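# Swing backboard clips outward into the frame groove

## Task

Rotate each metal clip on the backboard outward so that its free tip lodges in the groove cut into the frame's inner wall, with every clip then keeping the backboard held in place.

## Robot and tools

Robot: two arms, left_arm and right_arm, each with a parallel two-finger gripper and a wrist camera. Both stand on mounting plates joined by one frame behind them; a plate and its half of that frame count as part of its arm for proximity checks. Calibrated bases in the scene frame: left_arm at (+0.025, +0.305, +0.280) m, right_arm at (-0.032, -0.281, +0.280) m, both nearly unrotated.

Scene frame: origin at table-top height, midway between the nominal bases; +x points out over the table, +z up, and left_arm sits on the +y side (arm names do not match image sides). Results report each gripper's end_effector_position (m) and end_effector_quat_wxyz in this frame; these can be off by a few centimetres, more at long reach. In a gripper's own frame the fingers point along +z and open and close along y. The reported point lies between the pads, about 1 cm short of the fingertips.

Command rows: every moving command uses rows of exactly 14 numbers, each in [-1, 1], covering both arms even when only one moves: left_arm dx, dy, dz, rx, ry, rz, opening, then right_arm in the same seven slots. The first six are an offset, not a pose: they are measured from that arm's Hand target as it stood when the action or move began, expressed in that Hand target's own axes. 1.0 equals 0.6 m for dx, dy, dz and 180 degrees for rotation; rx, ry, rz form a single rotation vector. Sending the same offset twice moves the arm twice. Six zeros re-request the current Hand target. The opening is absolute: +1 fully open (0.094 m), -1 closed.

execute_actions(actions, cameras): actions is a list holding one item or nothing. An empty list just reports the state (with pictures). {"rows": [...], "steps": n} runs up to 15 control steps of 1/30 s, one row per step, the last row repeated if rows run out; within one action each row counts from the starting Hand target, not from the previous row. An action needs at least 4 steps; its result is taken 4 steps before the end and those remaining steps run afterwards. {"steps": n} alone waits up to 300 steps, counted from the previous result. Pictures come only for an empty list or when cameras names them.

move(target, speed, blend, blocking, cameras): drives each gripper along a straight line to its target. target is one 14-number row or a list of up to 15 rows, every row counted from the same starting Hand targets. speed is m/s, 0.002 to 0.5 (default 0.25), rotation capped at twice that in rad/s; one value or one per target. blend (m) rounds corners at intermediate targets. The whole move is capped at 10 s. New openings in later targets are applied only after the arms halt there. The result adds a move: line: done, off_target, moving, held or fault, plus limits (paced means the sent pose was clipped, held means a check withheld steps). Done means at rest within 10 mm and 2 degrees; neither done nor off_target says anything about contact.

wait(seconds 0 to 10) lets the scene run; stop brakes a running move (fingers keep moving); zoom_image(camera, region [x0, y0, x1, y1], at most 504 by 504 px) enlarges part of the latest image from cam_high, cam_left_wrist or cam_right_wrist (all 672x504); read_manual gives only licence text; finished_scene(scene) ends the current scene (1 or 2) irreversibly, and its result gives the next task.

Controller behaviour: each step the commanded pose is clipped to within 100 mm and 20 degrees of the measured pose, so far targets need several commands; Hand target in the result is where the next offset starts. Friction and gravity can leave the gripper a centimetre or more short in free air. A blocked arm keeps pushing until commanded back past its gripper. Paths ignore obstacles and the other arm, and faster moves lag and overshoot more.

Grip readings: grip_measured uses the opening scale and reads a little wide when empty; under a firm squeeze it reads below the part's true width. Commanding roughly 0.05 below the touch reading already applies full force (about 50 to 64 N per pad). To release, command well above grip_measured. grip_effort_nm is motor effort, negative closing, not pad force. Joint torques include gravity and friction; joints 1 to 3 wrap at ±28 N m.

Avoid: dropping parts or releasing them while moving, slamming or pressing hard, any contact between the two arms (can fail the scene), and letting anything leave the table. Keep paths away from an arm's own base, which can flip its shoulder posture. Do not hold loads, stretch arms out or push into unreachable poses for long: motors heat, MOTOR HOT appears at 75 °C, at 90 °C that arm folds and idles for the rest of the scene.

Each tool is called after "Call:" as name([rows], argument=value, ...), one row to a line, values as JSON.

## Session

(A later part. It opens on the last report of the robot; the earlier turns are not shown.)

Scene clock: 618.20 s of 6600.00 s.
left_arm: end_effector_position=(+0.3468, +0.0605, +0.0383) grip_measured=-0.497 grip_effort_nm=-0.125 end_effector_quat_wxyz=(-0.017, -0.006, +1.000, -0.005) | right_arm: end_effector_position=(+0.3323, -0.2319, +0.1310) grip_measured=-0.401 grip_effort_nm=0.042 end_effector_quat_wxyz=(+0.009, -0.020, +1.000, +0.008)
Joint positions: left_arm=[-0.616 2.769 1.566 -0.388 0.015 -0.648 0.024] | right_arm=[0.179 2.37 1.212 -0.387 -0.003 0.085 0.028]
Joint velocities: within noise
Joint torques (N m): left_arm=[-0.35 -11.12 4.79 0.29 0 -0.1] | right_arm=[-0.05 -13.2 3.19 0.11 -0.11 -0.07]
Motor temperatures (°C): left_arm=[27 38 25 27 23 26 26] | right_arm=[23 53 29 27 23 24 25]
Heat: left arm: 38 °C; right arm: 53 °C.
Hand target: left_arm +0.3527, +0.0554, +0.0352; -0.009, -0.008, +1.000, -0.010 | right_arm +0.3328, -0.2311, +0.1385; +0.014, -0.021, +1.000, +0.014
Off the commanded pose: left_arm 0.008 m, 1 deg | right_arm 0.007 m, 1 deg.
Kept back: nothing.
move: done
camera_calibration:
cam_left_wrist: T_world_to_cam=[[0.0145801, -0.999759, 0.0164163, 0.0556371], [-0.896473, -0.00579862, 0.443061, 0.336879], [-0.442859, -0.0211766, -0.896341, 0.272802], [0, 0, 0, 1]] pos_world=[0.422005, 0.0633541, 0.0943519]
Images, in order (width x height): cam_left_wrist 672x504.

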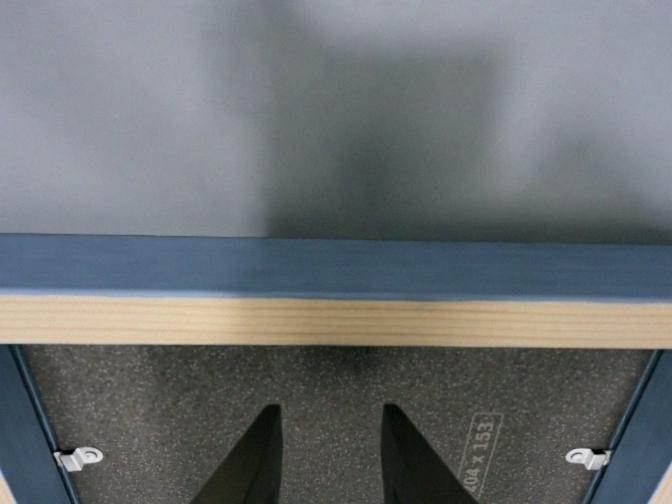

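Call:
move(target=[-0.002,-0.001,0.034,0,0,0,-0.5,0,0,0,0,0,0,-0.4], speed=0.06, cameras=["cam_left_wrist"])

Scene clock: 619.23 s of 6600.00 s.
left_arm: end_effector_position=(+0.3525, +0.0560, +0.0240) grip_measured=-0.497 grip_effort_nm=-0.120 end_effector_quat_wxyz=(-0.012, -0.006, +1.000, -0.008) | right_arm: end_effector_position=(+0.3323, -0.2319, +0.1310) grip_measured=-0.401 grip_effort_nm=0.042 end_effector_quat_wxyz=(+0.009, -0.020, +1.000, +0.008)
Joint positions: left_arm=[-0.616 2.824 1.617 -0.372 0.015 -0.648 0.024] | right_arm=[0.179 2.37 1.212 -0.387 -0.003 0.085 0.028]
Joint velocities: within noise
Joint torques (N m): left_arm=[-0.35 -10.02 4.46 0.36 0 -0.1] | right_arm=[-0.27 -13.24 3.04 0.17 -0.09 -0.05]
Motor temperatures (°C): left_arm=[27 39 25 27 23 26 26] | right_arm=[23 53 29 27 23 24 25]
Heat: left arm: 39 °C; right arm: 53 °C.
Hand target: left_arm +0.3535, +0.0544, +0.0148; -0.009, -0.008, +1.000, -0.010 | right_arm +0.3328, -0.2311, +0.1385; +0.014, -0.021, +1.000, +0.014
Off the commanded pose: left_arm 0.009 m, 0 deg | right_arm 0.007 m, 1 deg.
Kept back: nothing.
move: done
camera_calibration:
cam_left_wrist: T_world_to_cam=[[0.0149305, -0.999605, 0.023803, 0.0510698], [-0.900774, -0.00311313, 0.434277, 0.349841], [-0.434031, -0.0279251, -0.900465, 0.259714], [0, 0, 0, 1]] pos_world=[0.42709, 0.0593913, 0.0807201]
Images, in order (width x height): cam_left_wrist 672x504.

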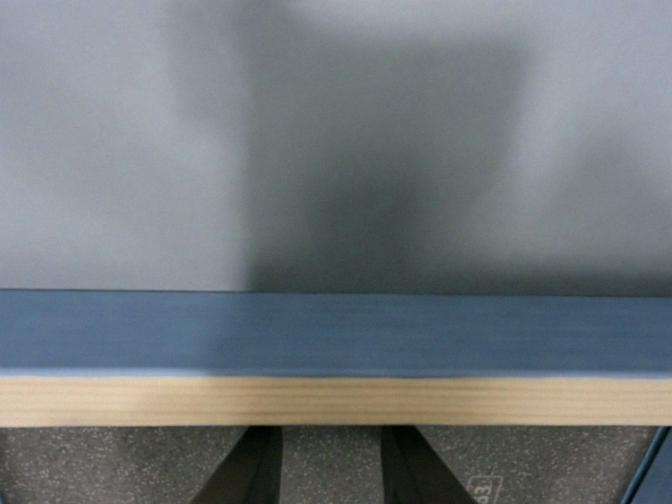

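Call:
move([
  [-0.0,0.006,-0.012,0,0,0,-0.5,0,0,0,0,0,0,-0.4],
  [-0.004,0.006,0.004,0,0,0,-0.5,0,0,0,0,0,0,-0.4],
], speed=0.06, cameras=["cam_left_wrist"])

Scene clock: 620.17 s of 6600.00 s.
left_arm: end_effector_position=(+0.3523, +0.0561, +0.0238) grip_measured=-0.497 grip_effort_nm=-0.115 end_effector_quat_wxyz=(-0.012, -0.006, +1.000, -0.008) | right_arm: end_effector_position=(+0.3323, -0.2319, +0.1310) grip_measured=-0.401 grip_effort_nm=0.037 end_effector_quat_wxyz=(+0.009, -0.020, +1.000, +0.008)
Joint positions: left_arm=[-0.616 2.825 1.617 -0.372 0.015 -0.648 0.024] | right_arm=[0.179 2.37 1.212 -0.387 -0.003 0.085 0.028]
Joint velocities: within noise
Joint torques (N m): left_arm=[0.46 -9.46 4.68 0.4 -0.01 0] | right_arm=[-0.29 -13 3.12 0.11 -0.09 -0.03]
Motor temperatures (°C): left_arm=[27 39 25 27 23 26 26] | right_arm=[23 53 29 27 23 24 25]
Heat: left arm: 39 °C; right arm: 53 °C.
Hand target: left_arm +0.3559, +0.0580, +0.0123; -0.009, -0.008, +1.000, -0.010 | right_arm +0.3328, -0.2311, +0.1385; +0.014, -0.021, +1.000, +0.014
Off the commanded pose: left_arm 0.012 m, 0 deg | right_arm 0.007 m, 1 deg.
Kept back: nothing.
move: off_target (left_arm)
camera_calibration:
cam_left_wrist: T_world_to_cam=[[0.0149325, -0.999611, 0.0235718, 0.0511634], [-0.900641, -0.00320693, 0.434552, 0.349754], [-0.434307, -0.0277187, -0.900338, 0.259615], [0, 0, 0, 1]] pos_world=[0.426991, 0.0594613, 0.0805487]
Images, in order (width x height): cam_left_wrist 672x504.

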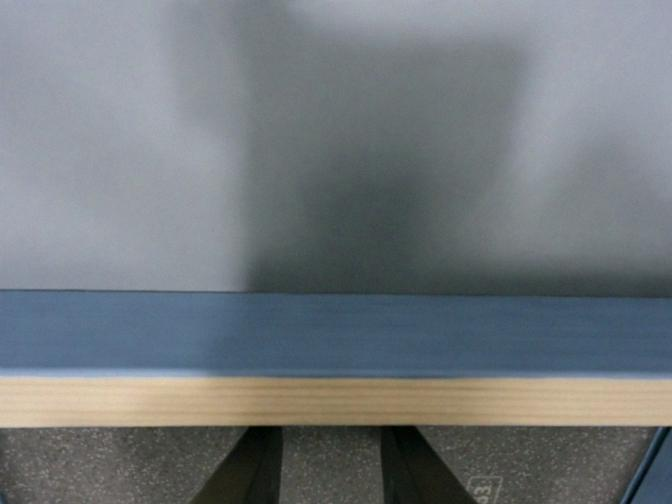

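Call:
move([
  [0.0,0.004,0.004,0,0,0,-0.8,0,0,0,0,0,0,-0.4],
  [0.0,0.004,0.004,0,0,0,-0.88,0,0,0,0,0,0,-0.4],
  [0.0,0.004,0.004,0,0,0,-0.93,0,0,0,0,0,0,-0.4],
], speed=0.04, cameras=[])

Call:
move([
  [0,0,0,0,0,0,-0.5,0,0,0,0,0,0,-0.4],
  [0.03,0.0,-0.13,0,0,0,-0.5,0,0,0,0,0,0,-0.4],
], speed=0.1, cameras=["cam_left_wrist"])

Scene clock: 623.53 s of 6600.00 s.
left_arm: end_effector_position=(+0.3542, +0.0571, +0.0236) grip_measured=-0.927 grip_effort_nm=-0.144 end_effector_quat_wxyz=(-0.012, -0.008, +1.000, -0.010) | right_arm: end_effector_position=(+0.3323, -0.2319, +0.1310) grip_measured=-0.401 grip_effort_nm=0.042 end_effector_quat_wxyz=(+0.009, -0.020, +1.000, +0.008)
Joint positions: left_arm=[-0.611 2.826 1.619 -0.37 0.017 -0.647 0.003] | right_arm=[0.179 2.37 1.212 -0.387 -0.003 0.085 0.028]
Joint velocities: within noise
Joint torques (N m): left_arm=[0.38 -9.2 4.21 0.46 -0.04 0.03] | right_arm=[-0.23 -13.12 3.08 0.08 -0.09 -0.04]
Motor temperatures (°C): left_arm=[27 39 26 27 23 26 26] | right_arm=[23 53 29 27 23 24 25]
Heat: left arm: 39 °C; right arm: 53 °C.
Hand target: left_arm +0.3559, +0.0603, +0.0099; -0.009, -0.008, +1.000, -0.010 | right_arm +0.3328, -0.2311, +0.1385; +0.014, -0.021, +1.000, +0.014
Off the commanded pose: left_arm 0.014 m, 0 deg | right_arm 0.007 m, 1 deg.
Kept back: nothing.
move: off_target (left_arm); target 2's new opening was sent with left_arm's hand 0.014 m and 0 deg from that target; target 3's new opening was sent with left_arm's hand 0.014 m and 0 deg from that target
No camera images: "cameras" was empty.

Scene clock: 625.60 s of 6600.00 s.
left_arm: end_effector_position=(+0.3392, +0.0622, +0.0794) grip_measured=-0.503 grip_effort_nm=0.164 end_effector_quat_wxyz=(-0.013, -0.006, +1.000, -0.012) | right_arm: end_effector_position=(+0.3323, -0.2319, +0.1310) grip_measured=-0.401 grip_effort_nm=0.042 end_effector_quat_wxyz=(+0.009, -0.021, +1.000, +0.008)
Joint positions: left_arm=[-0.623 2.615 1.443 -0.402 0.021 -0.655 0.023] | right_arm=[0.179 2.37 1.212 -0.387 -0.003 0.085 0.028]
Joint velocities: within noise
Joint torques (N m): left_arm=[-0.58 -14.49 2.55 0.08 -0.08 -0.12] | right_arm=[-0.05 -13.11 3.07 0.11 -0.1 -0.05]
Motor temperatures (°C): left_arm=[27 39 25 27 23 26 26] | right_arm=[23 53 29 27 23 24 25]
Heat: left arm: 39 °C; right arm: 53 °C.
Hand target: left_arm +0.3392, +0.0616, +0.0882; -0.009, -0.008, +1.000, -0.010 | right_arm +0.3328, -0.2311, +0.1385; +0.014, -0.021, +1.000, +0.014
Off the commanded pose: left_arm 0.009 m, 1 deg | right_arm 0.007 m, 1 deg.
Kept back: nothing.
move: done
camera_calibration:
cam_left_wrist: T_world_to_cam=[[0.015049, -0.999394, 0.0313988, 0.055414], [-0.900524, 0.000100496, 0.434807, 0.313482], [-0.434547, -0.0348188, -0.899976, 0.304601], [0, 0, 0, 1]] pos_world=[0.413827, 0.0659548, 0.13609]
Images, in order (width x height): cam_left_wrist 672x504.

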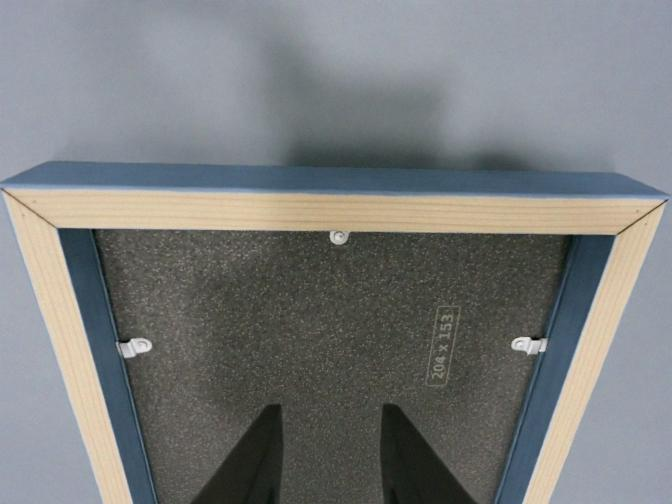

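Now backing off and checking that clip from higher up.

Call:
move(target=[0.02,0.04,-0.19,0,0,0,-0.5,0,0,0,0,0,0,-0.4], speed=0.2, cameras=["cam_left_wrist"])

Scene clock: 627.07 s of 6600.00 s.
left_arm: end_effector_position=(+0.3308, +0.0827, +0.1971) grip_measured=-0.503 grip_effort_nm=0.164 end_effector_quat_wxyz=(-0.009, -0.010, +1.000, -0.015) | right_arm: end_effector_position=(+0.3323, -0.2319, +0.1310) grip_measured=-0.401 grip_effort_nm=0.046 end_effector_quat_wxyz=(+0.009, -0.021, +1.000, +0.008)
Joint positions: left_arm=[-0.597 2.234 1.306 -0.638 0.021 -0.638 0.023] | right_arm=[0.179 2.37 1.212 -0.387 -0.003 0.085 0.028]
Joint velocities: within noise
Joint torques (N m): left_arm=[0.12 -12.4 3.43 0.11 -0.08 0.04] | right_arm=[-0.18 -13.09 3.29 0.11 -0.08 -0.08]
Motor temperatures (°C): left_arm=[27 40 25 27 23 26 26] | right_arm=[23 53 29 27 23 24 25]
Heat: left arm: 40 °C; right arm: 53 °C.
Hand target: left_arm +0.3289, +0.0877, +0.2018; -0.009, -0.008, +1.000, -0.010 | right_arm +0.3328, -0.2311, +0.1385; +0.014, -0.021, +1.000, +0.014
Off the commanded pose: left_arm 0.007 m, 1 deg | right_arm 0.007 m, 1 deg.
Kept back: nothing.
move: done
camera_calibration:
cam_left_wrist: T_world_to_cam=[[0.0240757, -0.999032, 0.0368172, 0.0682821], [-0.903642, -0.00599472, 0.428247, 0.257614], [-0.427612, -0.0435799, -0.902911, 0.406616], [0, 0, 0, 1]] pos_world=[0.40502, 0.0874806, 0.254302]
Images, in order (width x height): cam_left_wrist 672x504.

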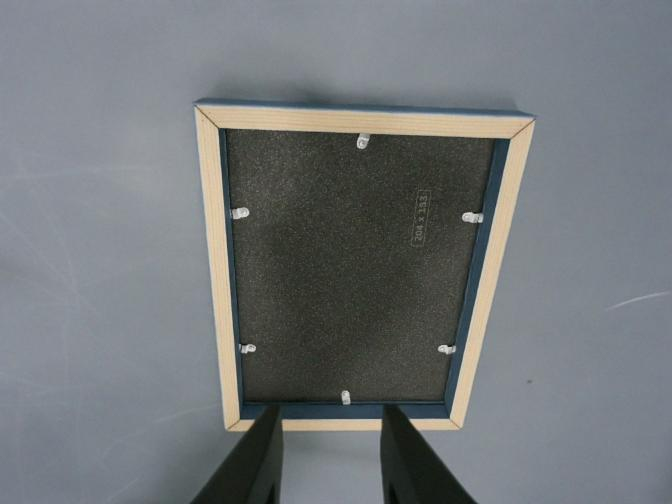

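Call:
zoom_image(camera="cam_left_wrist", region=[330, 118, 390, 163])

Call:
zoom_image(camera="cam_left_wrist", region=[315, 375, 375, 420])

Scaled by 8.400 from the camera's 672x504 image, which has a finer 960x720 frame.

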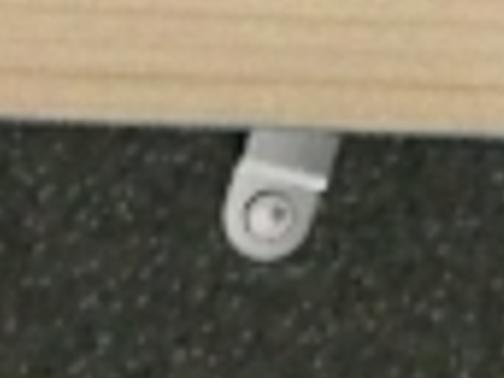

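Scaled by 8.400 from the camera's 672x504 image, which has a finer 960x720 frame.

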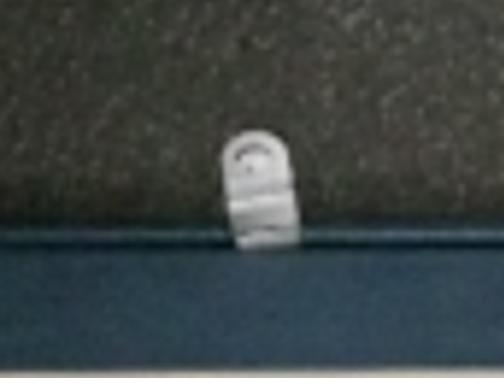

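Call:
move([
  [-0.038,-0.049,0.25,0,0,0,-0.5,0,0,0,0,0,0,-0.4],
  [-0.037,-0.049,0.285,0,0,0,-0.5,0,0,0,0,0,0,-0.4],
], speed=[0.2,0.05], blend=0.01, cameras=["cam_left_wrist"])

Scene clock: 629.07 s of 6600.00 s.
left_arm: end_effector_position=(+0.3440, +0.0603, +0.0351) grip_measured=-0.503 grip_effort_nm=0.164 end_effector_quat_wxyz=(-0.018, -0.007, +1.000, -0.008) | right_arm: end_effector_position=(+0.3323, -0.2319, +0.1310) grip_measured=-0.401 grip_effort_nm=0.042 end_effector_quat_wxyz=(+0.009, -0.021, +1.000, +0.008)
Joint positions: left_arm=[-0.618 2.773 1.556 -0.371 0.021 -0.651 0.023] | right_arm=[0.179 2.37 1.212 -0.387 -0.003 0.085 0.028]
Joint velocities: within noise
Joint torques (N m): left_arm=[-0.75 -10.89 4.59 0.29 -0.08 -0.12] | right_arm=[-0.23 -13.26 3.11 0.11 -0.08 -0.08]
Motor temperatures (°C): left_arm=[27 40 26 27 23 26 26] | right_arm=[23 54 29 27 23 24 25]
Heat: left arm: 40 °C; right arm: 54 °C.
Hand target: left_arm +0.3485, +0.0553, +0.0311; -0.009, -0.008, +1.000, -0.010 | right_arm +0.3328, -0.2311, +0.1385; +0.014, -0.021, +1.000, +0.014
Off the commanded pose: left_arm 0.008 m, 1 deg | right_arm 0.007 m, 1 deg.
Kept back: nothing.
move: done
camera_calibration:
cam_left_wrist: T_world_to_cam=[[0.0170726, -0.999599, 0.0226011, 0.0544925], [-0.895411, -0.00522684, 0.44521, 0.335276], [-0.444913, -0.0278381, -0.895141, 0.26973], [0, 0, 0, 1]] pos_world=[0.419286, 0.0637319, 0.0909465]
Images, in order (width x height): cam_left_wrist 672x504.

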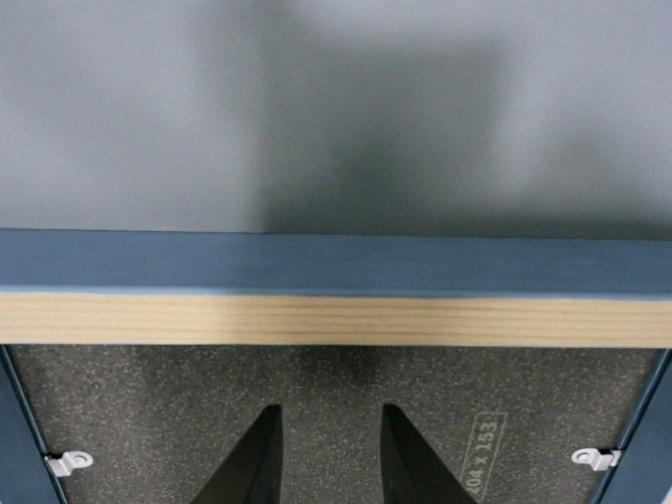

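Call:
move([
  [-0.003,0.001,0.034,0,0,0,-0.5,0,0,0,0,0,0,-0.4],
], speed=0.06, cameras=[])

Call:
move([
  [-0.01,0.003,0.0,0,0,0,-0.55,0,0,0,0,0,0,-0.4],
], speed=0.04, cameras=["cam_left_wrist"])

Scene clock: 630.10 s of 6600.00 s.
left_arm: end_effector_position=(+0.3492, +0.0563, +0.0237) grip_measured=-0.503 grip_effort_nm=0.159 end_effector_quat_wxyz=(-0.014, -0.007, +1.000, -0.011) | right_arm: end_effector_position=(+0.3323, -0.2319, +0.1310) grip_measured=-0.401 grip_effort_nm=0.042 end_effector_quat_wxyz=(+0.009, -0.021, +1.000, +0.008)
Joint positions: left_arm=[-0.618 2.82 1.603 -0.362 0.021 -0.652 0.023] | right_arm=[0.179 2.37 1.212 -0.387 -0.003 0.085 0.028]
Joint velocities: within noise
Joint torques (N m): left_arm=[-0.49 -9.13 4.37 0.47 -0.07 -0.09] | right_arm=[-0.21 -13.19 3.19 0.1 -0.09 -0.05]
Motor temperatures (°C): left_arm=[27 40 26 27 23 26 26] | right_arm=[23 54 29 27 23 24 25]
Heat: left arm: 40 °C; right arm: 54 °C.
Hand target: left_arm +0.3499, +0.0555, +0.0107; -0.009, -0.008, +1.000, -0.010 | right_arm +0.3328, -0.2311, +0.1385; +0.014, -0.021, +1.000, +0.014
Off the commanded pose: left_arm 0.013 m, 1 deg | right_arm 0.007 m, 1 deg.
Kept back: nothing.
move: off_target (left_arm)
No camera images: "cameras" was empty.

Scene clock: 630.80 s of 6600.00 s.
left_arm: end_effector_position=(+0.3500, +0.0569, +0.0237) grip_measured=-0.547 grip_effort_nm=-0.129 end_effector_quat_wxyz=(-0.019, -0.008, +1.000, -0.006) | right_arm: end_effector_position=(+0.3323, -0.2319, +0.1310) grip_measured=-0.401 grip_effort_nm=0.046 end_effector_quat_wxyz=(+0.009, -0.021, +1.000, +0.008)
Joint positions: left_arm=[-0.616 2.827 1.623 -0.388 0.019 -0.652 0.021] | right_arm=[0.179 2.37 1.212 -0.387 -0.003 0.085 0.028]
Joint velocities: within noise
Joint torques (N m): left_arm=[0.35 -9.16 4.57 0.53 -0.06 0.02] | right_arm=[-0.23 -13.11 3.18 0.1 -0.11 -0.1]
Motor temperatures (°C): left_arm=[27 40 26 27 23 26 26] | right_arm=[23 54 29 27 23 24 25]
Heat: left arm: 40 °C; right arm: 54 °C.
Hand target: left_arm +0.3559, +0.0573, +0.0105; -0.009, -0.008, +1.000, -0.010 | right_arm +0.3328, -0.2311, +0.1385; +0.014, -0.021, +1.000, +0.014
Off the commanded pose: left_arm 0.014 m, 1 deg | right_arm 0.007 m, 1 deg.
Kept back: nothing.
move: off_target (left_arm)
camera_calibration:
cam_left_wrist: T_world_to_cam=[[0.0192924, -0.999636, 0.018885, 0.0505953], [-0.894898, -0.00884182, 0.446183, 0.34574], [-0.445853, -0.0255081, -0.894742, 0.262258], [0, 0, 0, 1]] pos_world=[0.425354, 0.0603235, 0.0794344]
Images, in order (width x height): cam_left_wrist 672x504.

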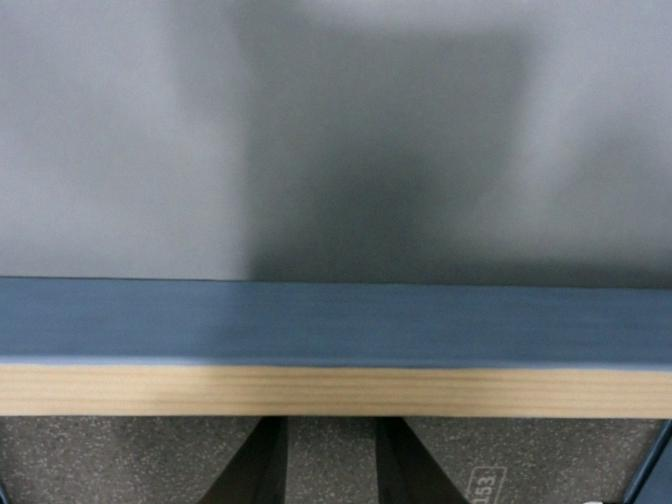

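Call:
execute_actions(actions=[])

Scene clock: 631.33 s of 6600.00 s.
left_arm: end_effector_position=(+0.3499, +0.0570, +0.0237) grip_measured=-0.547 grip_effort_nm=-0.125 end_effector_quat_wxyz=(-0.019, -0.008, +1.000, -0.006) | right_arm: end_effector_position=(+0.3323, -0.2319, +0.1310) grip_measured=-0.401 grip_effort_nm=0.037 end_effector_quat_wxyz=(+0.009, -0.021, +1.000, +0.008)
Joint positions: left_arm=[-0.616 2.827 1.623 -0.388 0.019 -0.652 0.021] | right_arm=[0.179 2.37 1.212 -0.387 -0.003 0.085 0.028]
Joint velocities: within noise
Joint torques (N m): left_arm=[0.36 -9.22 4.57 0.53 -0.05 0.02] | right_arm=[-0.05 -13.07 3.12 0.14 -0.12 -0.02]
Motor temperatures (°C): left_arm=[27 40 26 27 23 26 26] | right_arm=[23 54 29 27 23 24 25]
Heat: left arm: 40 °C; right arm: 54 °C.
Hand target: left_arm +0.3558, +0.0573, +0.0105; -0.009, -0.008, +1.000, -0.010 | right_arm +0.3328, -0.2311, +0.1385; +0.014, -0.021, +1.000, +0.014
Off the commanded pose: left_arm 0.014 m, 1 deg | right_arm 0.007 m, 1 deg.
Steps of this call (1-16: nothing new was sent). Readings (end_effector_position of left_arm | right_arm):
1: (+0.3500, +0.0569, +0.0237) | (+0.3323, -0.2319, +0.1310)
2: (+0.3500, +0.0569, +0.0237) | (+0.3323, -0.2319, +0.1310)
4: (+0.3500, +0.0569, +0.0237) | (+0.3323, -0.2319, +0.1310)
8: (+0.3499, +0.0570, +0.0237) | (+0.3323, -0.2319, +0.1310)
16: the state above
camera_calibration:
cam_left_wrist: T_world_to_cam=[[0.019293, -0.99964, 0.0186524, 0.0506586], [-0.894761, -0.00893836, 0.446456, 0.345622], [-0.446128, -0.0253029, -0.894611, 0.262309], [0, 0, 0, 1]] pos_world=[0.425295, 0.0603668, 0.0794143]
cam_right_wrist: T_world_to_cam=[[0.0455615, -0.998772, -0.0194772, -0.243129], [-0.90481, -0.0495227, 0.422925, 0.270752], [-0.42337, -0.00164592, -0.905955, 0.344541], [0, 0, 0, 1]] pos_world=[0.401925, -0.228855, 0.192895]

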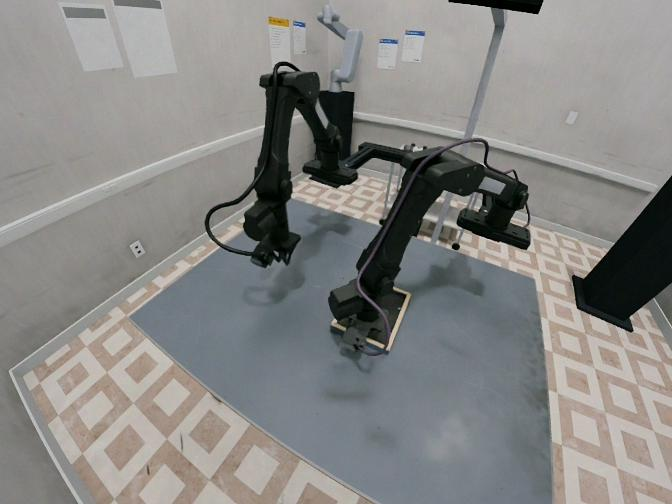

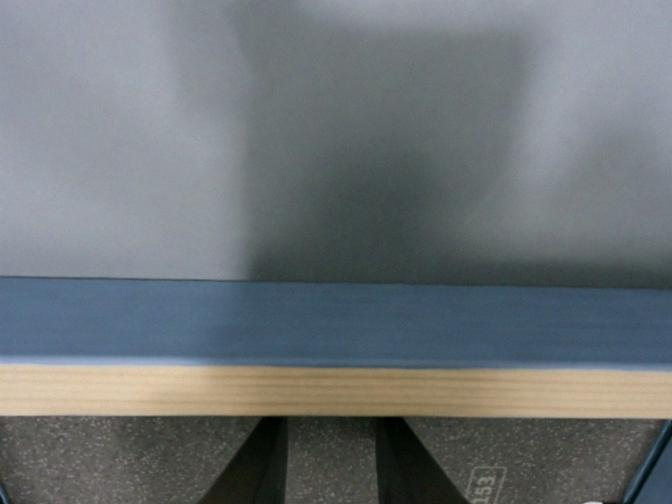

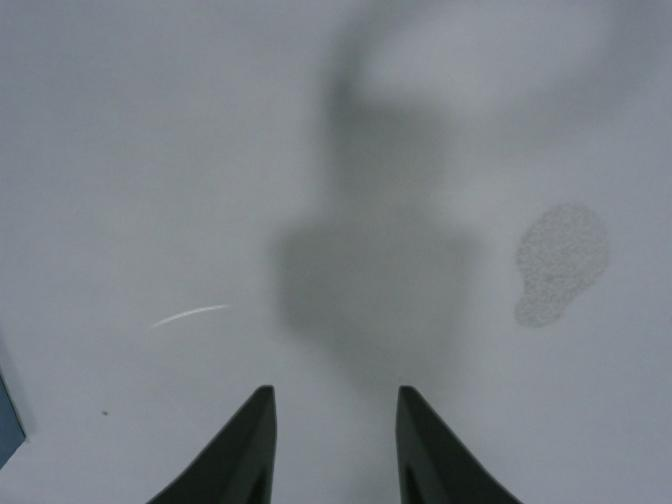

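Call:
move(target=[0, 0.0035, 0, 0, 0, 0, -0.8, 0, 0, 0, 0, 0, 0, -0.4], speed=0.05, cameras=[])

Call:
move(target=[0, 0, 0, 0, 0, 0, -0.9, 0, 0, 0, 0, 0, 0, -0.4], speed=0.05, cameras=[])

Call:
move(target=[0, 0, 0, 0, 0, 0, -0.97, 0, 0, 0, 0, 0, 0, -0.4], speed=0.05, cameras=["cam_left_wrist"])

Scene clock: 632.27 s of 6600.00 s.
left_arm: end_effector_position=(+0.3514, +0.0585, +0.0237) grip_measured=-0.797 grip_effort_nm=-0.125 end_effector_quat_wxyz=(-0.018, -0.009, +1.000, -0.005) | right_arm: end_effector_position=(+0.3323, -0.2319, +0.1310) grip_measured=-0.401 grip_effort_nm=0.042 end_effector_quat_wxyz=(+0.009, -0.021, +1.000, +0.008)
Joint positions: left_arm=[-0.613 2.827 1.624 -0.388 0.016 -0.651 0.01] | right_arm=[0.179 2.37 1.212 -0.387 -0.003 0.085 0.028]
Joint velocities: within noise
Joint torques (N m): left_arm=[0.36 -9.43 4.03 0.57 -0.02 0.04] | right_arm=[-0.06 -13.05 3.12 0.13 -0.12 -0.09]
Motor temperatures (°C): left_arm=[27 40 26 27 23 26 26] | right_arm=[23 54 29 27 23 24 25]
Heat: left arm: 40 °C; right arm: 54 °C.
Hand target: left_arm +0.3560, +0.0593, +0.0105; -0.009, -0.008, +1.000, -0.010 | right_arm +0.3328, -0.2311, +0.1385; +0.014, -0.021, +1.000, +0.014
Off the commanded pose: left_arm 0.014 m, 1 deg | right_arm 0.007 m, 1 deg.
Kept back: nothing.
move: off_target (left_arm)
No camera images: "cameras" was empty.

Scene clock: 632.97 s of 6600.00 s.
left_arm: end_effector_position=(+0.3520, +0.0594, +0.0237) grip_measured=-0.897 grip_effort_nm=-0.129 end_effector_quat_wxyz=(-0.018, -0.010, +1.000, -0.005) | right_arm: end_effector_position=(+0.3323, -0.2319, +0.1310) grip_measured=-0.401 grip_effort_nm=0.042 end_effector_quat_wxyz=(+0.009, -0.021, +1.000, +0.008)
Joint positions: left_arm=[-0.61 2.827 1.624 -0.388 0.015 -0.65 0.005] | right_arm=[0.179 2.37 1.212 -0.387 -0.003 0.085 0.028]
Joint velocities: within noise
Joint torques (N m): left_arm=[0.2 -9.44 4.03 0.56 -0.02 0.04] | right_arm=[-0.16 -13.18 3.17 0.1 -0.1 -0.06]
Motor temperatures (°C): left_arm=[27 40 26 27 23 26 26] | right_arm=[23 54 29 27 23 24 25]
Heat: left arm: 40 °C; right arm: 54 °C.
Hand target: left_arm +0.3560, +0.0594, +0.0105; -0.009, -0.008, +1.000, -0.010 | right_arm +0.3328, -0.2311, +0.1385; +0.014, -0.021, +1.000, +0.014
Off the commanded pose: left_arm 0.014 m, 1 deg | right_arm 0.007 m, 1 deg.
Kept back: nothing.
move: off_target (left_arm)
No camera images: "cameras" was empty.

Scene clock: 633.67 s of 6600.00 s.
left_arm: end_effector_position=(+0.3524, +0.0591, +0.0237) grip_measured=-0.967 grip_effort_nm=-0.149 end_effector_quat_wxyz=(-0.017, -0.010, +1.000, -0.005) | right_arm: end_effector_position=(+0.3323, -0.2319, +0.1310) grip_measured=-0.401 grip_effort_nm=0.032 end_effector_quat_wxyz=(+0.009, -0.021, +1.000, +0.008)
Joint positions: left_arm=[-0.61 2.827 1.624 -0.386 0.015 -0.65 0.002] | right_arm=[0.179 2.37 1.212 -0.387 -0.003 0.085 0.028]
Joint velocities: within noise
Joint torques (N m): left_arm=[0.2 -9.42 4.01 0.55 -0.01 0.03] | right_arm=[-0.31 -13.15 3.15 0.11 -0.11 -0.06]
Motor temperatures (°C): left_arm=[27 40 26 27 23 26 26] | right_arm=[23 54 29 27 23 24 25]
Heat: left arm: 40 °C; right arm: 54 °C.
Hand target: left_arm +0.3559, +0.0594, +0.0105; -0.009, -0.008, +1.000, -0.010 | right_arm +0.3328, -0.2311, +0.1385; +0.014, -0.021, +1.000, +0.014
Off the commanded pose: left_arm 0.014 m, 1 deg | right_arm 0.007 m, 1 deg.
Kept back: nothing.
move: off_target (left_arm)
camera_calibration:
cam_left_wrist: T_world_to_cam=[[0.0226001, -0.999595, 0.0172897, 0.0515911], [-0.896672, -0.012619, 0.442516, 0.348861], [-0.442119, -0.0255041, -0.896594, 0.262106], [0, 0, 0, 1]] pos_world=[0.42753, 0.0626572, 0.0797338]
Images, in order (width x height): cam_left_wrist 672x504.

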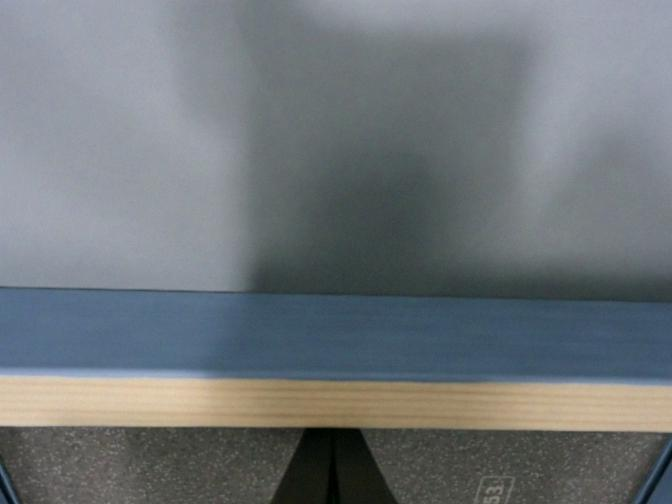

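Call:
move(target=[0, 0, 0, 0, 0, 0, -0.6, 0, 0, 0, 0, 0, 0, -0.4], speed=0.05, cameras=[])

Call:
move(target=[0, 0, -0.13, 0, 0, 0, -0.6, 0, 0, 0, 0, 0, 0, -0.4], speed=0.1, cameras=["cam_left_wrist"])

Scene clock: 634.60 s of 6600.00 s.
left_arm: end_effector_position=(+0.3543, +0.0567, +0.0236) grip_measured=-0.603 grip_effort_nm=0.168 end_effector_quat_wxyz=(-0.014, -0.010, +1.000, -0.011) | right_arm: end_effector_position=(+0.3323, -0.2319, +0.1310) grip_measured=-0.401 grip_effort_nm=0.042 end_effector_quat_wxyz=(+0.009, -0.021, +1.000, +0.008)
Joint positions: left_arm=[-0.61 2.827 1.624 -0.374 0.02 -0.65 0.019] | right_arm=[0.179 2.37 1.212 -0.387 -0.003 0.085 0.028]
Joint velocities: within noise
Joint torques (N m): left_arm=[0.2 -9.43 4.1 0.47 -0.07 0.03] | right_arm=[-0.21 -13.09 3.18 0.1 -0.09 -0.09]
Motor temperatures (°C): left_arm=[27 39 26 27 23 26 26] | right_arm=[23 54 29 27 23 24 25]
Heat: left arm: 39 °C; right arm: 54 °C.
Hand target: left_arm +0.3559, +0.0594, +0.0105; -0.009, -0.008, +1.000, -0.010 | right_arm +0.3328, -0.2311, +0.1385; +0.014, -0.021, +1.000, +0.014
Off the commanded pose: left_arm 0.013 m, 1 deg | right_arm 0.007 m, 1 deg.
Kept back: nothing.
move: off_target (left_arm)
No camera images: "cameras" was empty.

Scene clock: 635.97 s of 6600.00 s.
left_arm: end_effector_position=(+0.3549, +0.0581, +0.0796) grip_measured=-0.603 grip_effort_nm=0.164 end_effector_quat_wxyz=(-0.012, -0.009, +1.000, -0.012) | right_arm: end_effector_position=(+0.3323, -0.2319, +0.1310) grip_measured=-0.401 grip_effort_nm=0.037 end_effector_quat_wxyz=(+0.009, -0.021, +1.000, +0.008)
Joint positions: left_arm=[-0.608 2.649 1.53 -0.455 0.02 -0.647 0.019] | right_arm=[0.179 2.37 1.212 -0.387 -0.003 0.085 0.028]
Joint velocities: within noise
Joint torques (N m): left_arm=[0.24 -14.82 2.74 0.07 -0.06 0.04] | right_arm=[-0.27 -13.19 3.03 0.13 -0.08 -0.03]
Motor temperatures (°C): left_arm=[27 40 26 27 23 26 26] | right_arm=[23 54 29 27 23 24 25]
Heat: left arm: 40 °C; right arm: 54 °C.
Hand target: left_arm +0.3572, +0.0610, +0.0884; -0.009, -0.008, +1.000, -0.010 | right_arm +0.3328, -0.2311, +0.1385; +0.014, -0.021, +1.000, +0.014
Off the commanded pose: left_arm 0.010 m, 0 deg | right_arm 0.007 m, 1 deg.
Kept back: nothing.
move: done
camera_calibration:
cam_left_wrist: T_world_to_cam=[[0.0218816, -0.999287, 0.0307727, 0.0487334], [-0.900948, -0.00636704, 0.433879, 0.328154], [-0.433374, -0.0372186, -0.900445, 0.311267], [0, 0, 0, 1]] pos_world=[0.429479, 0.0623729, 0.1364]
Images, in order (width x height): cam_left_wrist 672x504.

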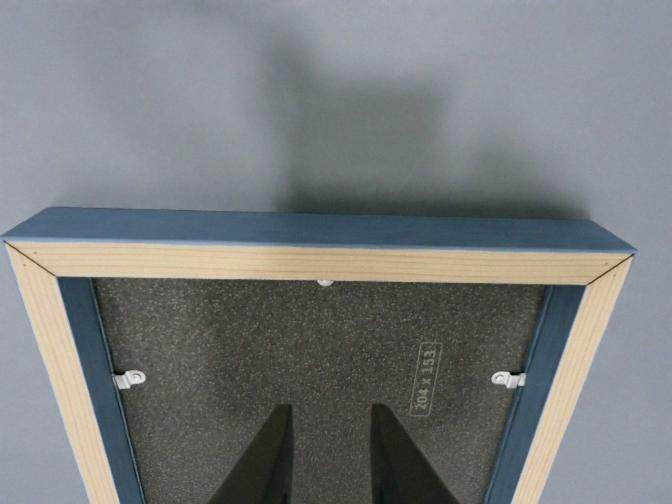

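Call:
move(target=[0.045, 0.045, -0.186, 0, 0, 0, -0.4, 0, 0, 0, 0, 0, 0, -0.4], speed=0.2, cameras=["cam_left_wrist"])

Scene clock: 637.43 s of 6600.00 s.
left_arm: end_effector_position=(+0.3332, +0.0848, +0.1947) grip_measured=-0.403 grip_effort_nm=0.164 end_effector_quat_wxyz=(-0.009, -0.010, +1.000, -0.014) | right_arm: end_effector_position=(+0.3323, -0.2319, +0.1310) grip_measured=-0.401 grip_effort_nm=0.042 end_effector_quat_wxyz=(+0.009, -0.021, +1.000, +0.008)
Joint positions: left_arm=[-0.589 2.243 1.311 -0.636 0.02 -0.629 0.028] | right_arm=[0.179 2.37 1.212 -0.387 -0.003 0.085 0.028]
Joint velocities: within noise
Joint torques (N m): left_arm=[0.24 -12.56 3.4 0.11 -0.06 0.03] | right_arm=[-0.1 -13.16 3.02 0.14 -0.11 -0.05]
Motor temperatures (°C): left_arm=[27 40 26 27 23 26 26] | right_arm=[23 54 29 27 23 24 25]
Heat: left arm: 40 °C; right arm: 54 °C.
Hand target: left_arm +0.3318, +0.0898, +0.1999; -0.009, -0.008, +1.000, -0.010 | right_arm +0.3328, -0.2311, +0.1385; +0.014, -0.021, +1.000, +0.014
Off the commanded pose: left_arm 0.007 m, 1 deg | right_arm 0.007 m, 1 deg.
Kept back: nothing.
move: done
camera_calibration:
cam_left_wrist: T_world_to_cam=[[0.0225578, -0.999138, 0.0348598, 0.0712688], [-0.903346, -0.00543151, 0.428879, 0.260527], [-0.428319, -0.041165, -0.902689, 0.405583], [0, 0, 0, 1]] pos_world=[0.407457, 0.0893182, 0.251896]
Images, in order (width x height): cam_left_wrist 672x504.

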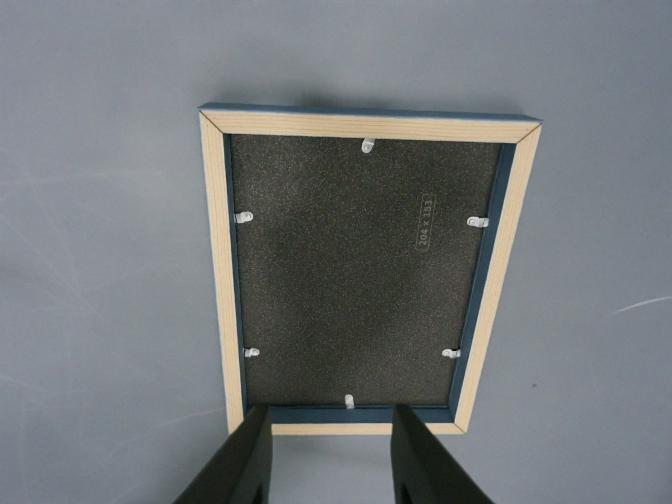

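Call:
zoom_image(camera="cam_left_wrist", region=[328, 112, 408, 172])

Call:
zoom_image(camera="cam_left_wrist", region=[190, 90, 550, 440])

Scaled by 6.300 from the camera's 672x504 image, which has a finer 960x720 frame.

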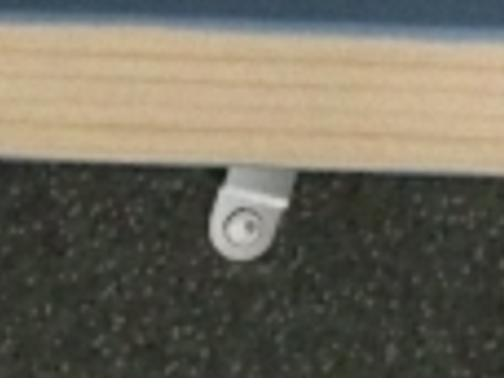

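Scaled by 1.400 from the camera's 672x504 image, which has a finer 960x720 frame.

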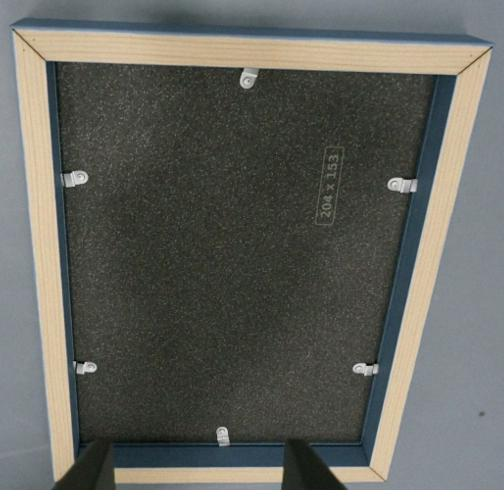

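Call:
move(target=[-0.0103, -0.0497, 0.2582, 0, 0, 0, -0.55, 0, 0, 0, 0, 0, 0, -0.4], speed=0.15, cameras=["cam_left_wrist"])

Call:
move(target=[0, 0, 0.0575, 0, 0, 0, -0.55, 0, 0, 0, 0, 0, 0, -0.4], speed=0.03, cameras=["cam_left_wrist"])

Scene clock: 640.93 s of 6600.00 s.
left_arm: end_effector_position=(+0.3303, +0.0620, +0.0478) grip_measured=-0.547 grip_effort_nm=-0.115 end_effector_quat_wxyz=(-0.018, -0.006, +1.000, -0.007) | right_arm: end_effector_position=(+0.3323, -0.2319, +0.1310) grip_measured=-0.401 grip_effort_nm=0.042 end_effector_quat_wxyz=(+0.009, -0.021, +1.000, +0.008)
Joint positions: left_arm=[-0.636 2.709 1.468 -0.349 0.02 -0.668 0.021] | right_arm=[0.179 2.37 1.212 -0.387 -0.003 0.085 0.028]
Joint velocities: within noise
Joint torques (N m): left_arm=[-0.57 -10.99 4.29 0.29 -0.07 -0.14] | right_arm=[-0.14 -13.2 2.99 0.12 -0.1 -0.02]
Motor temperatures (°C): left_arm=[27 40 26 27 23 26 26] | right_arm=[23 54 29 27 23 24 25]
Heat: left arm: 40 °C; right arm: 54 °C.
Hand target: left_arm +0.3357, +0.0571, +0.0456; -0.009, -0.008, +1.000, -0.010 | right_arm +0.3328, -0.2311, +0.1385; +0.014, -0.021, +1.000, +0.014
Off the commanded pose: left_arm 0.008 m, 1 deg | right_arm 0.007 m, 1 deg.
Kept back: nothing.
move: done
camera_calibration:
cam_left_wrist: T_world_to_cam=[[0.015122, -0.999674, 0.0205657, 0.0568615], [-0.895293, -0.00437897, 0.445456, 0.317335], [-0.44522, -0.0251486, -0.895068, 0.274966], [0, 0, 0, 1]] pos_world=[0.405669, 0.0651475, 0.103585]
Images, in order (width x height): cam_left_wrist 672x504.

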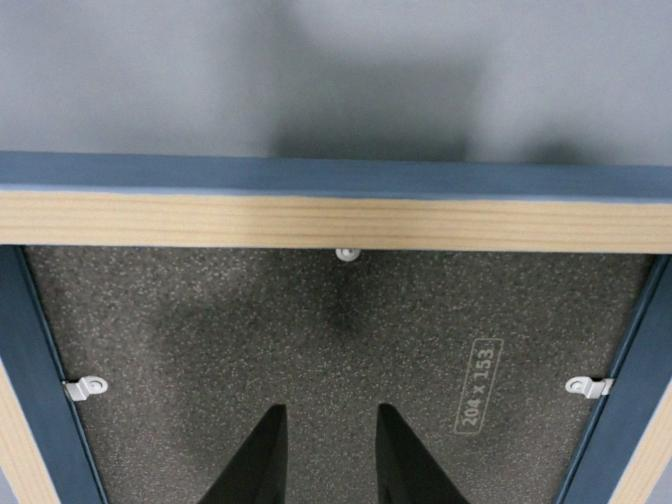

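Scene clock: 642.33 s of 6600.00 s.
left_arm: end_effector_position=(+0.3338, +0.0589, +0.0234) grip_measured=-0.547 grip_effort_nm=-0.115 end_effector_quat_wxyz=(-0.016, -0.007, +1.000, -0.009) | right_arm: end_effector_position=(+0.3323, -0.2319, +0.1310) grip_measured=-0.401 grip_effort_nm=0.046 end_effector_quat_wxyz=(+0.009, -0.021, +1.000, +0.008)
Joint positions: left_arm=[-0.636 2.794 1.528 -0.317 0.02 -0.671 0.021] | right_arm=[0.179 2.37 1.212 -0.387 -0.003 0.085 0.028]
Joint velocities: within noise
Joint torques (N m): left_arm=[-0.65 -8.95 4.25 0.47 -0.07 -0.09] | right_arm=[-0.21 -13.23 3.11 0.08 -0.08 -0.09]
Motor temperatures (°C): left_arm=[27 40 26 27 23 26 26] | right_arm=[23 54 29 27 23 24 25]
Heat: left arm: 40 °C; right arm: 54 °C.
Hand target: left_arm +0.3351, +0.0563, +0.0111; -0.009, -0.008, +1.000, -0.010 | right_arm +0.3328, -0.2311, +0.1385; +0.014, -0.021, +1.000, +0.014
Off the commanded pose: left_arm 0.013 m, 1 deg | right_arm 0.007 m, 1 deg.
Kept back: nothing.
move: off_target (left_arm)
camera_calibration:
cam_left_wrist: T_world_to_cam=[[0.0181466, -0.999541, 0.0242631, 0.0531214], [-0.8974, -0.00558288, 0.441183, 0.332158], [-0.440845, -0.0297797, -0.897089, 0.253458], [0, 0, 0, 1]] pos_world=[0.40885, 0.0624993, 0.0795428]
Images, in order (width x height): cam_left_wrist 672x504.

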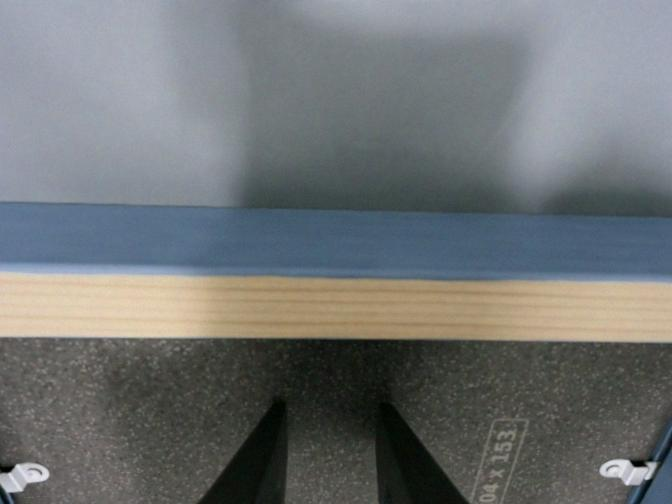

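Call:
move([
  [0, 0.005, -0.055, 0, 0, 0, -0.55, 0, 0, 0, 0, 0, 0, -0.4],
  [-0.038, 0.007, -0.05, 0, 0, 0, -0.55, 0, 0, 0, 0, 0, 0, -0.4],
  [-0.038, 0.007, -0.002, 0, 0, 0, -0.55, 0, 0, 0, 0, 0, 0, -0.4],
], speed=0.05, cameras=["cam_left_wrist"])

Scene clock: 645.37 s of 6600.00 s.
left_arm: end_effector_position=(+0.3566, +0.0604, +0.0239) grip_measured=-0.547 grip_effort_nm=-0.105 end_effector_quat_wxyz=(-0.013, -0.011, +1.000, -0.011) | right_arm: end_effector_position=(+0.3323, -0.2319, +0.1310) grip_measured=-0.401 grip_effort_nm=0.037 end_effector_quat_wxyz=(+0.009, -0.021, +1.000, +0.008)
Joint positions: left_arm=[-0.6 2.825 1.619 -0.371 0.02 -0.642 0.021] | right_arm=[0.179 2.37 1.212 -0.387 -0.003 0.085 0.028]
Joint velocities: within noise
Joint torques (N m): left_arm=[-0.2 -9.42 4.48 0.41 -0.07 0] | right_arm=[-0.16 -13.07 3.25 0.1 -0.08 -0.05]
Motor temperatures (°C): left_arm=[27 40 26 27 23 26 26] | right_arm=[23 54 29 27 23 24 25]
Heat: left arm: 40 °C; right arm: 54 °C.
Hand target: left_arm +0.3578, +0.0609, +0.0118; -0.009, -0.008, +1.000, -0.010 | right_arm +0.3328, -0.2311, +0.1385; +0.014, -0.021, +1.000, +0.014
Off the commanded pose: left_arm 0.012 m, 1 deg | right_arm 0.007 m, 1 deg.
Kept back: nothing.
move: off_target (left_arm)
camera_calibration:
cam_left_wrist: T_world_to_cam=[[0.0257233, -0.999242, 0.0292025, 0.0513626], [-0.899987, -0.0104323, 0.435792, 0.353772], [-0.435157, -0.0374919, -0.899574, 0.262513], [0, 0, 0, 1]] pos_world=[0.431303, 0.0648564, 0.0804789]
Images, in order (width x height): cam_left_wrist 672x504.

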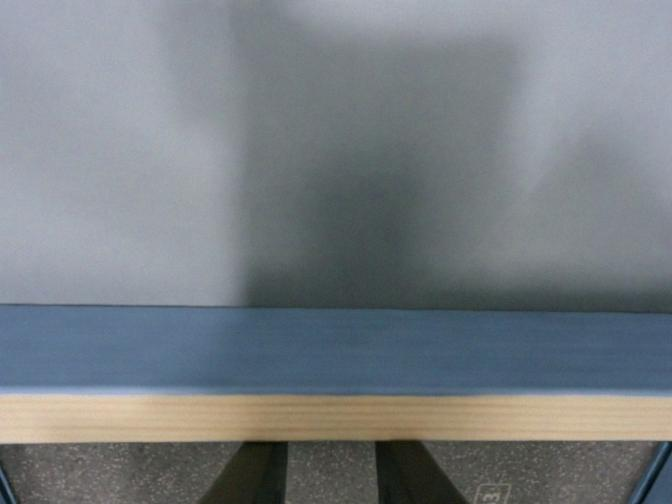

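Call:
move(target=[0, 0, 0, 0, 0, 0, -0.78, 0, 0, 0, 0, 0, 0, -0.4], speed=0.05, cameras=[])

Call:
move(target=[0, 0, 0, 0, 0, 0, -0.86, 0, 0, 0, 0, 0, 0, -0.4], speed=0.05, cameras=[])

Call:
move(target=[0, 0, 0, 0, 0, 0, -0.92, 0, 0, 0, 0, 0, 0, -0.4], speed=0.05, cameras=[])

Scene clock: 646.37 s of 6600.00 s.
left_arm: end_effector_position=(+0.3566, +0.0600, +0.0238) grip_measured=-0.777 grip_effort_nm=-0.134 end_effector_quat_wxyz=(-0.013, -0.011, +1.000, -0.012) | right_arm: end_effector_position=(+0.3323, -0.2319, +0.1310) grip_measured=-0.401 grip_effort_nm=0.042 end_effector_quat_wxyz=(+0.009, -0.021, +1.000, +0.008)
Joint positions: left_arm=[-0.6 2.825 1.62 -0.37 0.022 -0.642 0.01] | right_arm=[0.179 2.37 1.212 -0.387 -0.003 0.085 0.028]
Joint velocities: within noise
Joint torques (N m): left_arm=[-0.23 -9.47 4.53 0.39 -0.08 0.01] | right_arm=[-0.12 -13.22 3.18 0.1 -0.09 -0.08]
Motor temperatures (°C): left_arm=[27 40 26 27 23 26 26] | right_arm=[23 54 29 27 23 24 25]
Heat: left arm: 40 °C; right arm: 54 °C.
Hand target: left_arm +0.3578, +0.0609, +0.0118; -0.009, -0.008, +1.000, -0.010 | right_arm +0.3328, -0.2311, +0.1385; +0.014, -0.021, +1.000, +0.014
Off the commanded pose: left_arm 0.012 m, 1 deg | right_arm 0.007 m, 1 deg.
Kept back: nothing.
move: off_target (left_arm)
No camera images: "cameras" was empty.

Scene clock: 647.07 s of 6600.00 s.
left_arm: end_effector_position=(+0.3571, +0.0592, +0.0238) grip_measured=-0.857 grip_effort_nm=-0.129 end_effector_quat_wxyz=(-0.013, -0.011, +1.000, -0.014) | right_arm: end_effector_position=(+0.3323, -0.2319, +0.1310) grip_measured=-0.401 grip_effort_nm=0.037 end_effector_quat_wxyz=(+0.009, -0.021, +1.000, +0.008)
Joint positions: left_arm=[-0.6 2.826 1.621 -0.368 0.024 -0.642 0.007] | right_arm=[0.179 2.37 1.212 -0.387 -0.003 0.085 0.028]
Joint velocities: within noise
Joint torques (N m): left_arm=[-0.21 -9.5 4.49 0.38 -0.11 0.01] | right_arm=[-0.09 -13.18 3.06 0.05 -0.1 -0.08]
Motor temperatures (°C): left_arm=[27 40 26 27 23 26 26] | right_arm=[23 54 29 27 23 24 25]
Heat: left arm: 40 °C; right arm: 54 °C.
Hand target: left_arm +0.3578, +0.0608, +0.0118; -0.009, -0.008, +1.000, -0.010 | right_arm +0.3328, -0.2311, +0.1385; +0.014, -0.021, +1.000, +0.014
Off the commanded pose: left_arm 0.012 m, 1 deg | right_arm 0.007 m, 1 deg.
Kept back: nothing.
move: off_target (left_arm)
No camera images: "cameras" was empty.

Scene clock: 647.77 s of 6600.00 s.
left_arm: end_effector_position=(+0.3571, +0.0590, +0.0238) grip_measured=-0.916 grip_effort_nm=-0.193 end_effector_quat_wxyz=(-0.013, -0.011, +1.000, -0.014) | right_arm: end_effector_position=(+0.3323, -0.2319, +0.1310) grip_measured=-0.401 grip_effort_nm=0.046 end_effector_quat_wxyz=(+0.009, -0.021, +1.000, +0.008)
Joint positions: left_arm=[-0.6 2.826 1.621 -0.367 0.024 -0.642 0.004] | right_arm=[0.179 2.37 1.212 -0.387 -0.003 0.085 0.028]
Joint velocities: within noise
Joint torques (N m): left_arm=[-0.21 -9.47 4.46 0.37 -0.11 0.02] | right_arm=[-0.14 -13.14 3.12 0.13 -0.11 -0.05]
Motor temperatures (°C): left_arm=[27 40 26 27 23 26 26] | right_arm=[23 54 29 27 23 24 25]
Heat: left arm: 40 °C; right arm: 54 °C.
Hand target: left_arm +0.3578, +0.0608, +0.0118; -0.009, -0.008, +1.000, -0.010 | right_arm +0.3328, -0.2311, +0.1385; +0.014, -0.021, +1.000, +0.014
Off the commanded pose: left_arm 0.012 m, 1 deg | right_arm 0.007 m, 1 deg.
Kept back: nothing.
move: off_target (left_arm)
No camera images: "cameras" was empty.

Call:
move(target=[0, 0, 0, 0, 0, 0, -0.98, 0, 0, 0, 0, 0, 0, -0.4], speed=0.05, cameras=[])

Call:
move(target=[0, 0, 0, 0, 0, 0, -0.6, 0, 0, 0, 0, 0, 0, -0.4], speed=0.05, cameras=[])

Call:
move(target=[0, 0, -0.13, 0, 0, 0, -0.6, 0, 0, 0, 0, 0, 0, -0.4], speed=0.1, cameras=[])

Call:
move(target=[0.045, 0.045, -0.186, 0, 0, 0, -0.4, 0, 0, 0, 0, 0, 0, -0.4], speed=0.2, cameras=["cam_left_wrist"])

Call:
zoom_image(camera="cam_left_wrist", region=[328, 112, 408, 172])

Scene clock: 648.73 s of 6600.00 s.
left_arm: end_effector_position=(+0.3573, +0.0587, +0.0239) grip_measured=-0.973 grip_effort_nm=-0.349 end_effector_quat_wxyz=(-0.013, -0.011, +1.000, -0.015) | right_arm: end_effector_position=(+0.3323, -0.2319, +0.1310) grip_measured=-0.401 grip_effort_nm=0.042 end_effector_quat_wxyz=(+0.009, -0.021, +1.000, +0.008)
Joint positions: left_arm=[-0.6 2.826 1.622 -0.368 0.025 -0.642 0.001] | right_arm=[0.179 2.37 1.212 -0.387 -0.003 0.085 0.028]
Joint velocities: within noise
Joint torques (N m): left_arm=[-0.2 -9.5 4.38 0.38 -0.11 0.01] | right_arm=[-0.24 -13 3.1 0.1 -0.09 -0.08]
Motor temperatures (°C): left_arm=[27 40 26 27 23 26 26] | right_arm=[23 54 29 27 23 24 25]
Heat: left arm: 40 °C; right arm: 54 °C.
Hand target: left_arm +0.3578, +0.0609, +0.0118; -0.009, -0.008, +1.000, -0.010 | right_arm +0.3328, -0.2311, +0.1385; +0.014, -0.021, +1.000, +0.014
Off the commanded pose: left_arm 0.012 m, 1 deg | right_arm 0.007 m, 1 deg.
Kept back: nothing.
move: off_target (left_arm)
No camera images: "cameras" was empty.

Scene clock: 649.43 s of 6600.00 s.
left_arm: end_effector_position=(+0.3577, +0.0580, +0.0240) grip_measured=-0.603 grip_effort_nm=0.183 end_effector_quat_wxyz=(-0.012, -0.011, +1.000, -0.016) | right_arm: end_effector_position=(+0.3323, -0.2319, +0.1310) grip_measured=-0.401 grip_effort_nm=0.042 end_effector_quat_wxyz=(+0.009, -0.021, +1.000, +0.008)
Joint positions: left_arm=[-0.6 2.826 1.623 -0.367 0.027 -0.641 0.019] | right_arm=[0.179 2.37 1.212 -0.387 -0.003 0.085 0.028]
Joint velocities: within noise
Joint torques (N m): left_arm=[-0.16 -9.55 4.31 0.37 -0.14 0.02] | right_arm=[-0.18 -13.12 3.21 0.13 -0.1 -0.08]
Motor temperatures (°C): left_arm=[27 40 26 27 23 26 26] | right_arm=[23 54 29 27 23 24 25]
Heat: left arm: 40 °C; right arm: 54 °C.
Hand target: left_arm +0.3578, +0.0609, +0.0118; -0.009, -0.008, +1.000, -0.010 | right_arm +0.3328, -0.2311, +0.1385; +0.014, -0.021, +1.000, +0.014
Off the commanded pose: left_arm 0.012 m, 1 deg | right_arm 0.007 m, 1 deg.
Kept back: nothing.
move: off_target (left_arm)
No camera images: "cameras" was empty.

Scene clock: 650.80 s of 6600.00 s.
left_arm: end_effector_position=(+0.3577, +0.0604, +0.0810) grip_measured=-0.603 grip_effort_nm=0.164 end_effector_quat_wxyz=(-0.013, -0.011, +1.000, -0.013) | right_arm: end_effector_position=(+0.3323, -0.2319, +0.1310) grip_measured=-0.401 grip_effort_nm=0.037 end_effector_quat_wxyz=(+0.009, -0.021, +1.000, +0.008)
Joint positions: left_arm=[-0.599 2.648 1.534 -0.461 0.023 -0.641 0.019] | right_arm=[0.179 2.37 1.212 -0.387 -0.003 0.085 0.028]
Joint velocities: within noise
Joint torques (N m): left_arm=[-0.06 -14.86 2.77 0.1 -0.1 0.04] | right_arm=[-0.12 -13.22 3.02 0.1 -0.14 -0.04]
Motor temperatures (°C): left_arm=[27 40 26 27 23 26 26] | right_arm=[23 54 29 27 23 24 25]
Heat: left arm: 40 °C; right arm: 54 °C.
Hand target: left_arm +0.3593, +0.0625, +0.0898; -0.009, -0.008, +1.000, -0.010 | right_arm +0.3328, -0.2311, +0.1385; +0.014, -0.021, +1.000, +0.014
Off the commanded pose: left_arm 0.009 m, 1 deg | right_arm 0.007 m, 1 deg.
Kept back: nothing.
move: done
No camera images: "cameras" was empty.

Scene clock: 652.03 s of 6600.00 s.
left_arm: end_effector_position=(+0.3351, +0.0857, +0.1962) grip_measured=-0.403 grip_effort_nm=0.164 end_effector_quat_wxyz=(-0.010, -0.010, +1.000, -0.015) | right_arm: end_effector_position=(+0.3323, -0.2319, +0.1310) grip_measured=-0.401 grip_effort_nm=0.042 end_effector_quat_wxyz=(+0.009, -0.021, +1.000, +0.008)
Joint positions: left_arm=[-0.583 2.242 1.316 -0.642 0.023 -0.622 0.028] | right_arm=[0.179 2.37 1.212 -0.387 -0.003 0.085 0.028]
Joint velocities: within noise
Joint torques (N m): left_arm=[0.21 -12.57 3.41 0.12 -0.09 0.03] | right_arm=[-0.2 -13.19 3.21 0.11 -0.09 -0.05]
Motor temperatures (°C): left_arm=[27 41 26 27 23 26 26] | right_arm=[23 54 29 27 23 24 25]
Heat: left arm: 41 °C; right arm: 54 °C.
Hand target: left_arm +0.3338, +0.0911, +0.2014; -0.009, -0.008, +1.000, -0.010 | right_arm +0.3328, -0.2311, +0.1385; +0.014, -0.021, +1.000, +0.014
Off the commanded pose: left_arm 0.008 m, 1 deg | right_arm 0.007 m, 1 deg.
Kept back: nothing.
move: done
camera_calibration:
cam_left_wrist: T_world_to_cam=[[0.022602, -0.999048, 0.0373013, 0.071644], [-0.902878, -0.00437608, 0.429875, 0.261127], [-0.429303, -0.0433945, -0.902117, 0.408192], [0, 0, 0, 1]] pos_world=[0.409385, 0.0904318, 0.253313]
Images, in order (width x height): cam_left_wrist 672x504.

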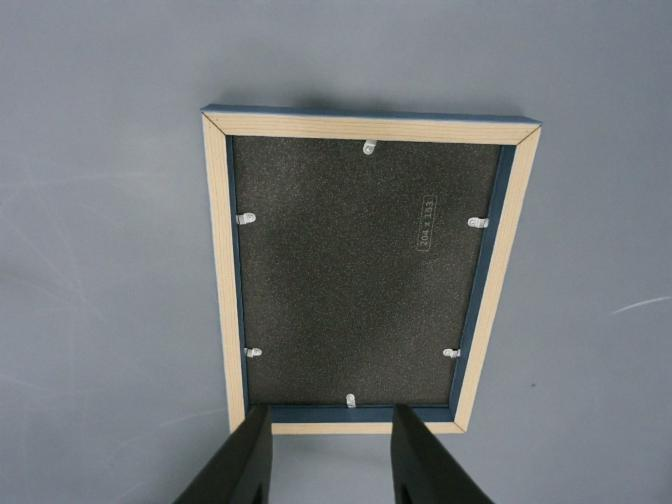

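Scaled by 6.300 from the camera's 672x504 image, which has a finer 960x720 frame.

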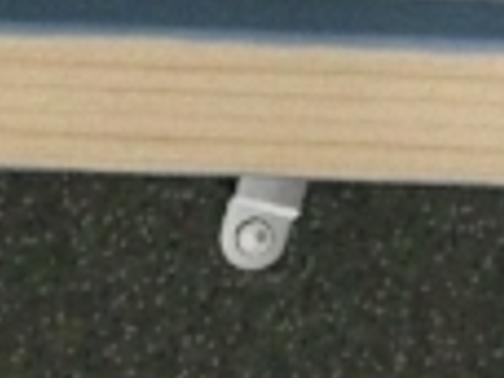

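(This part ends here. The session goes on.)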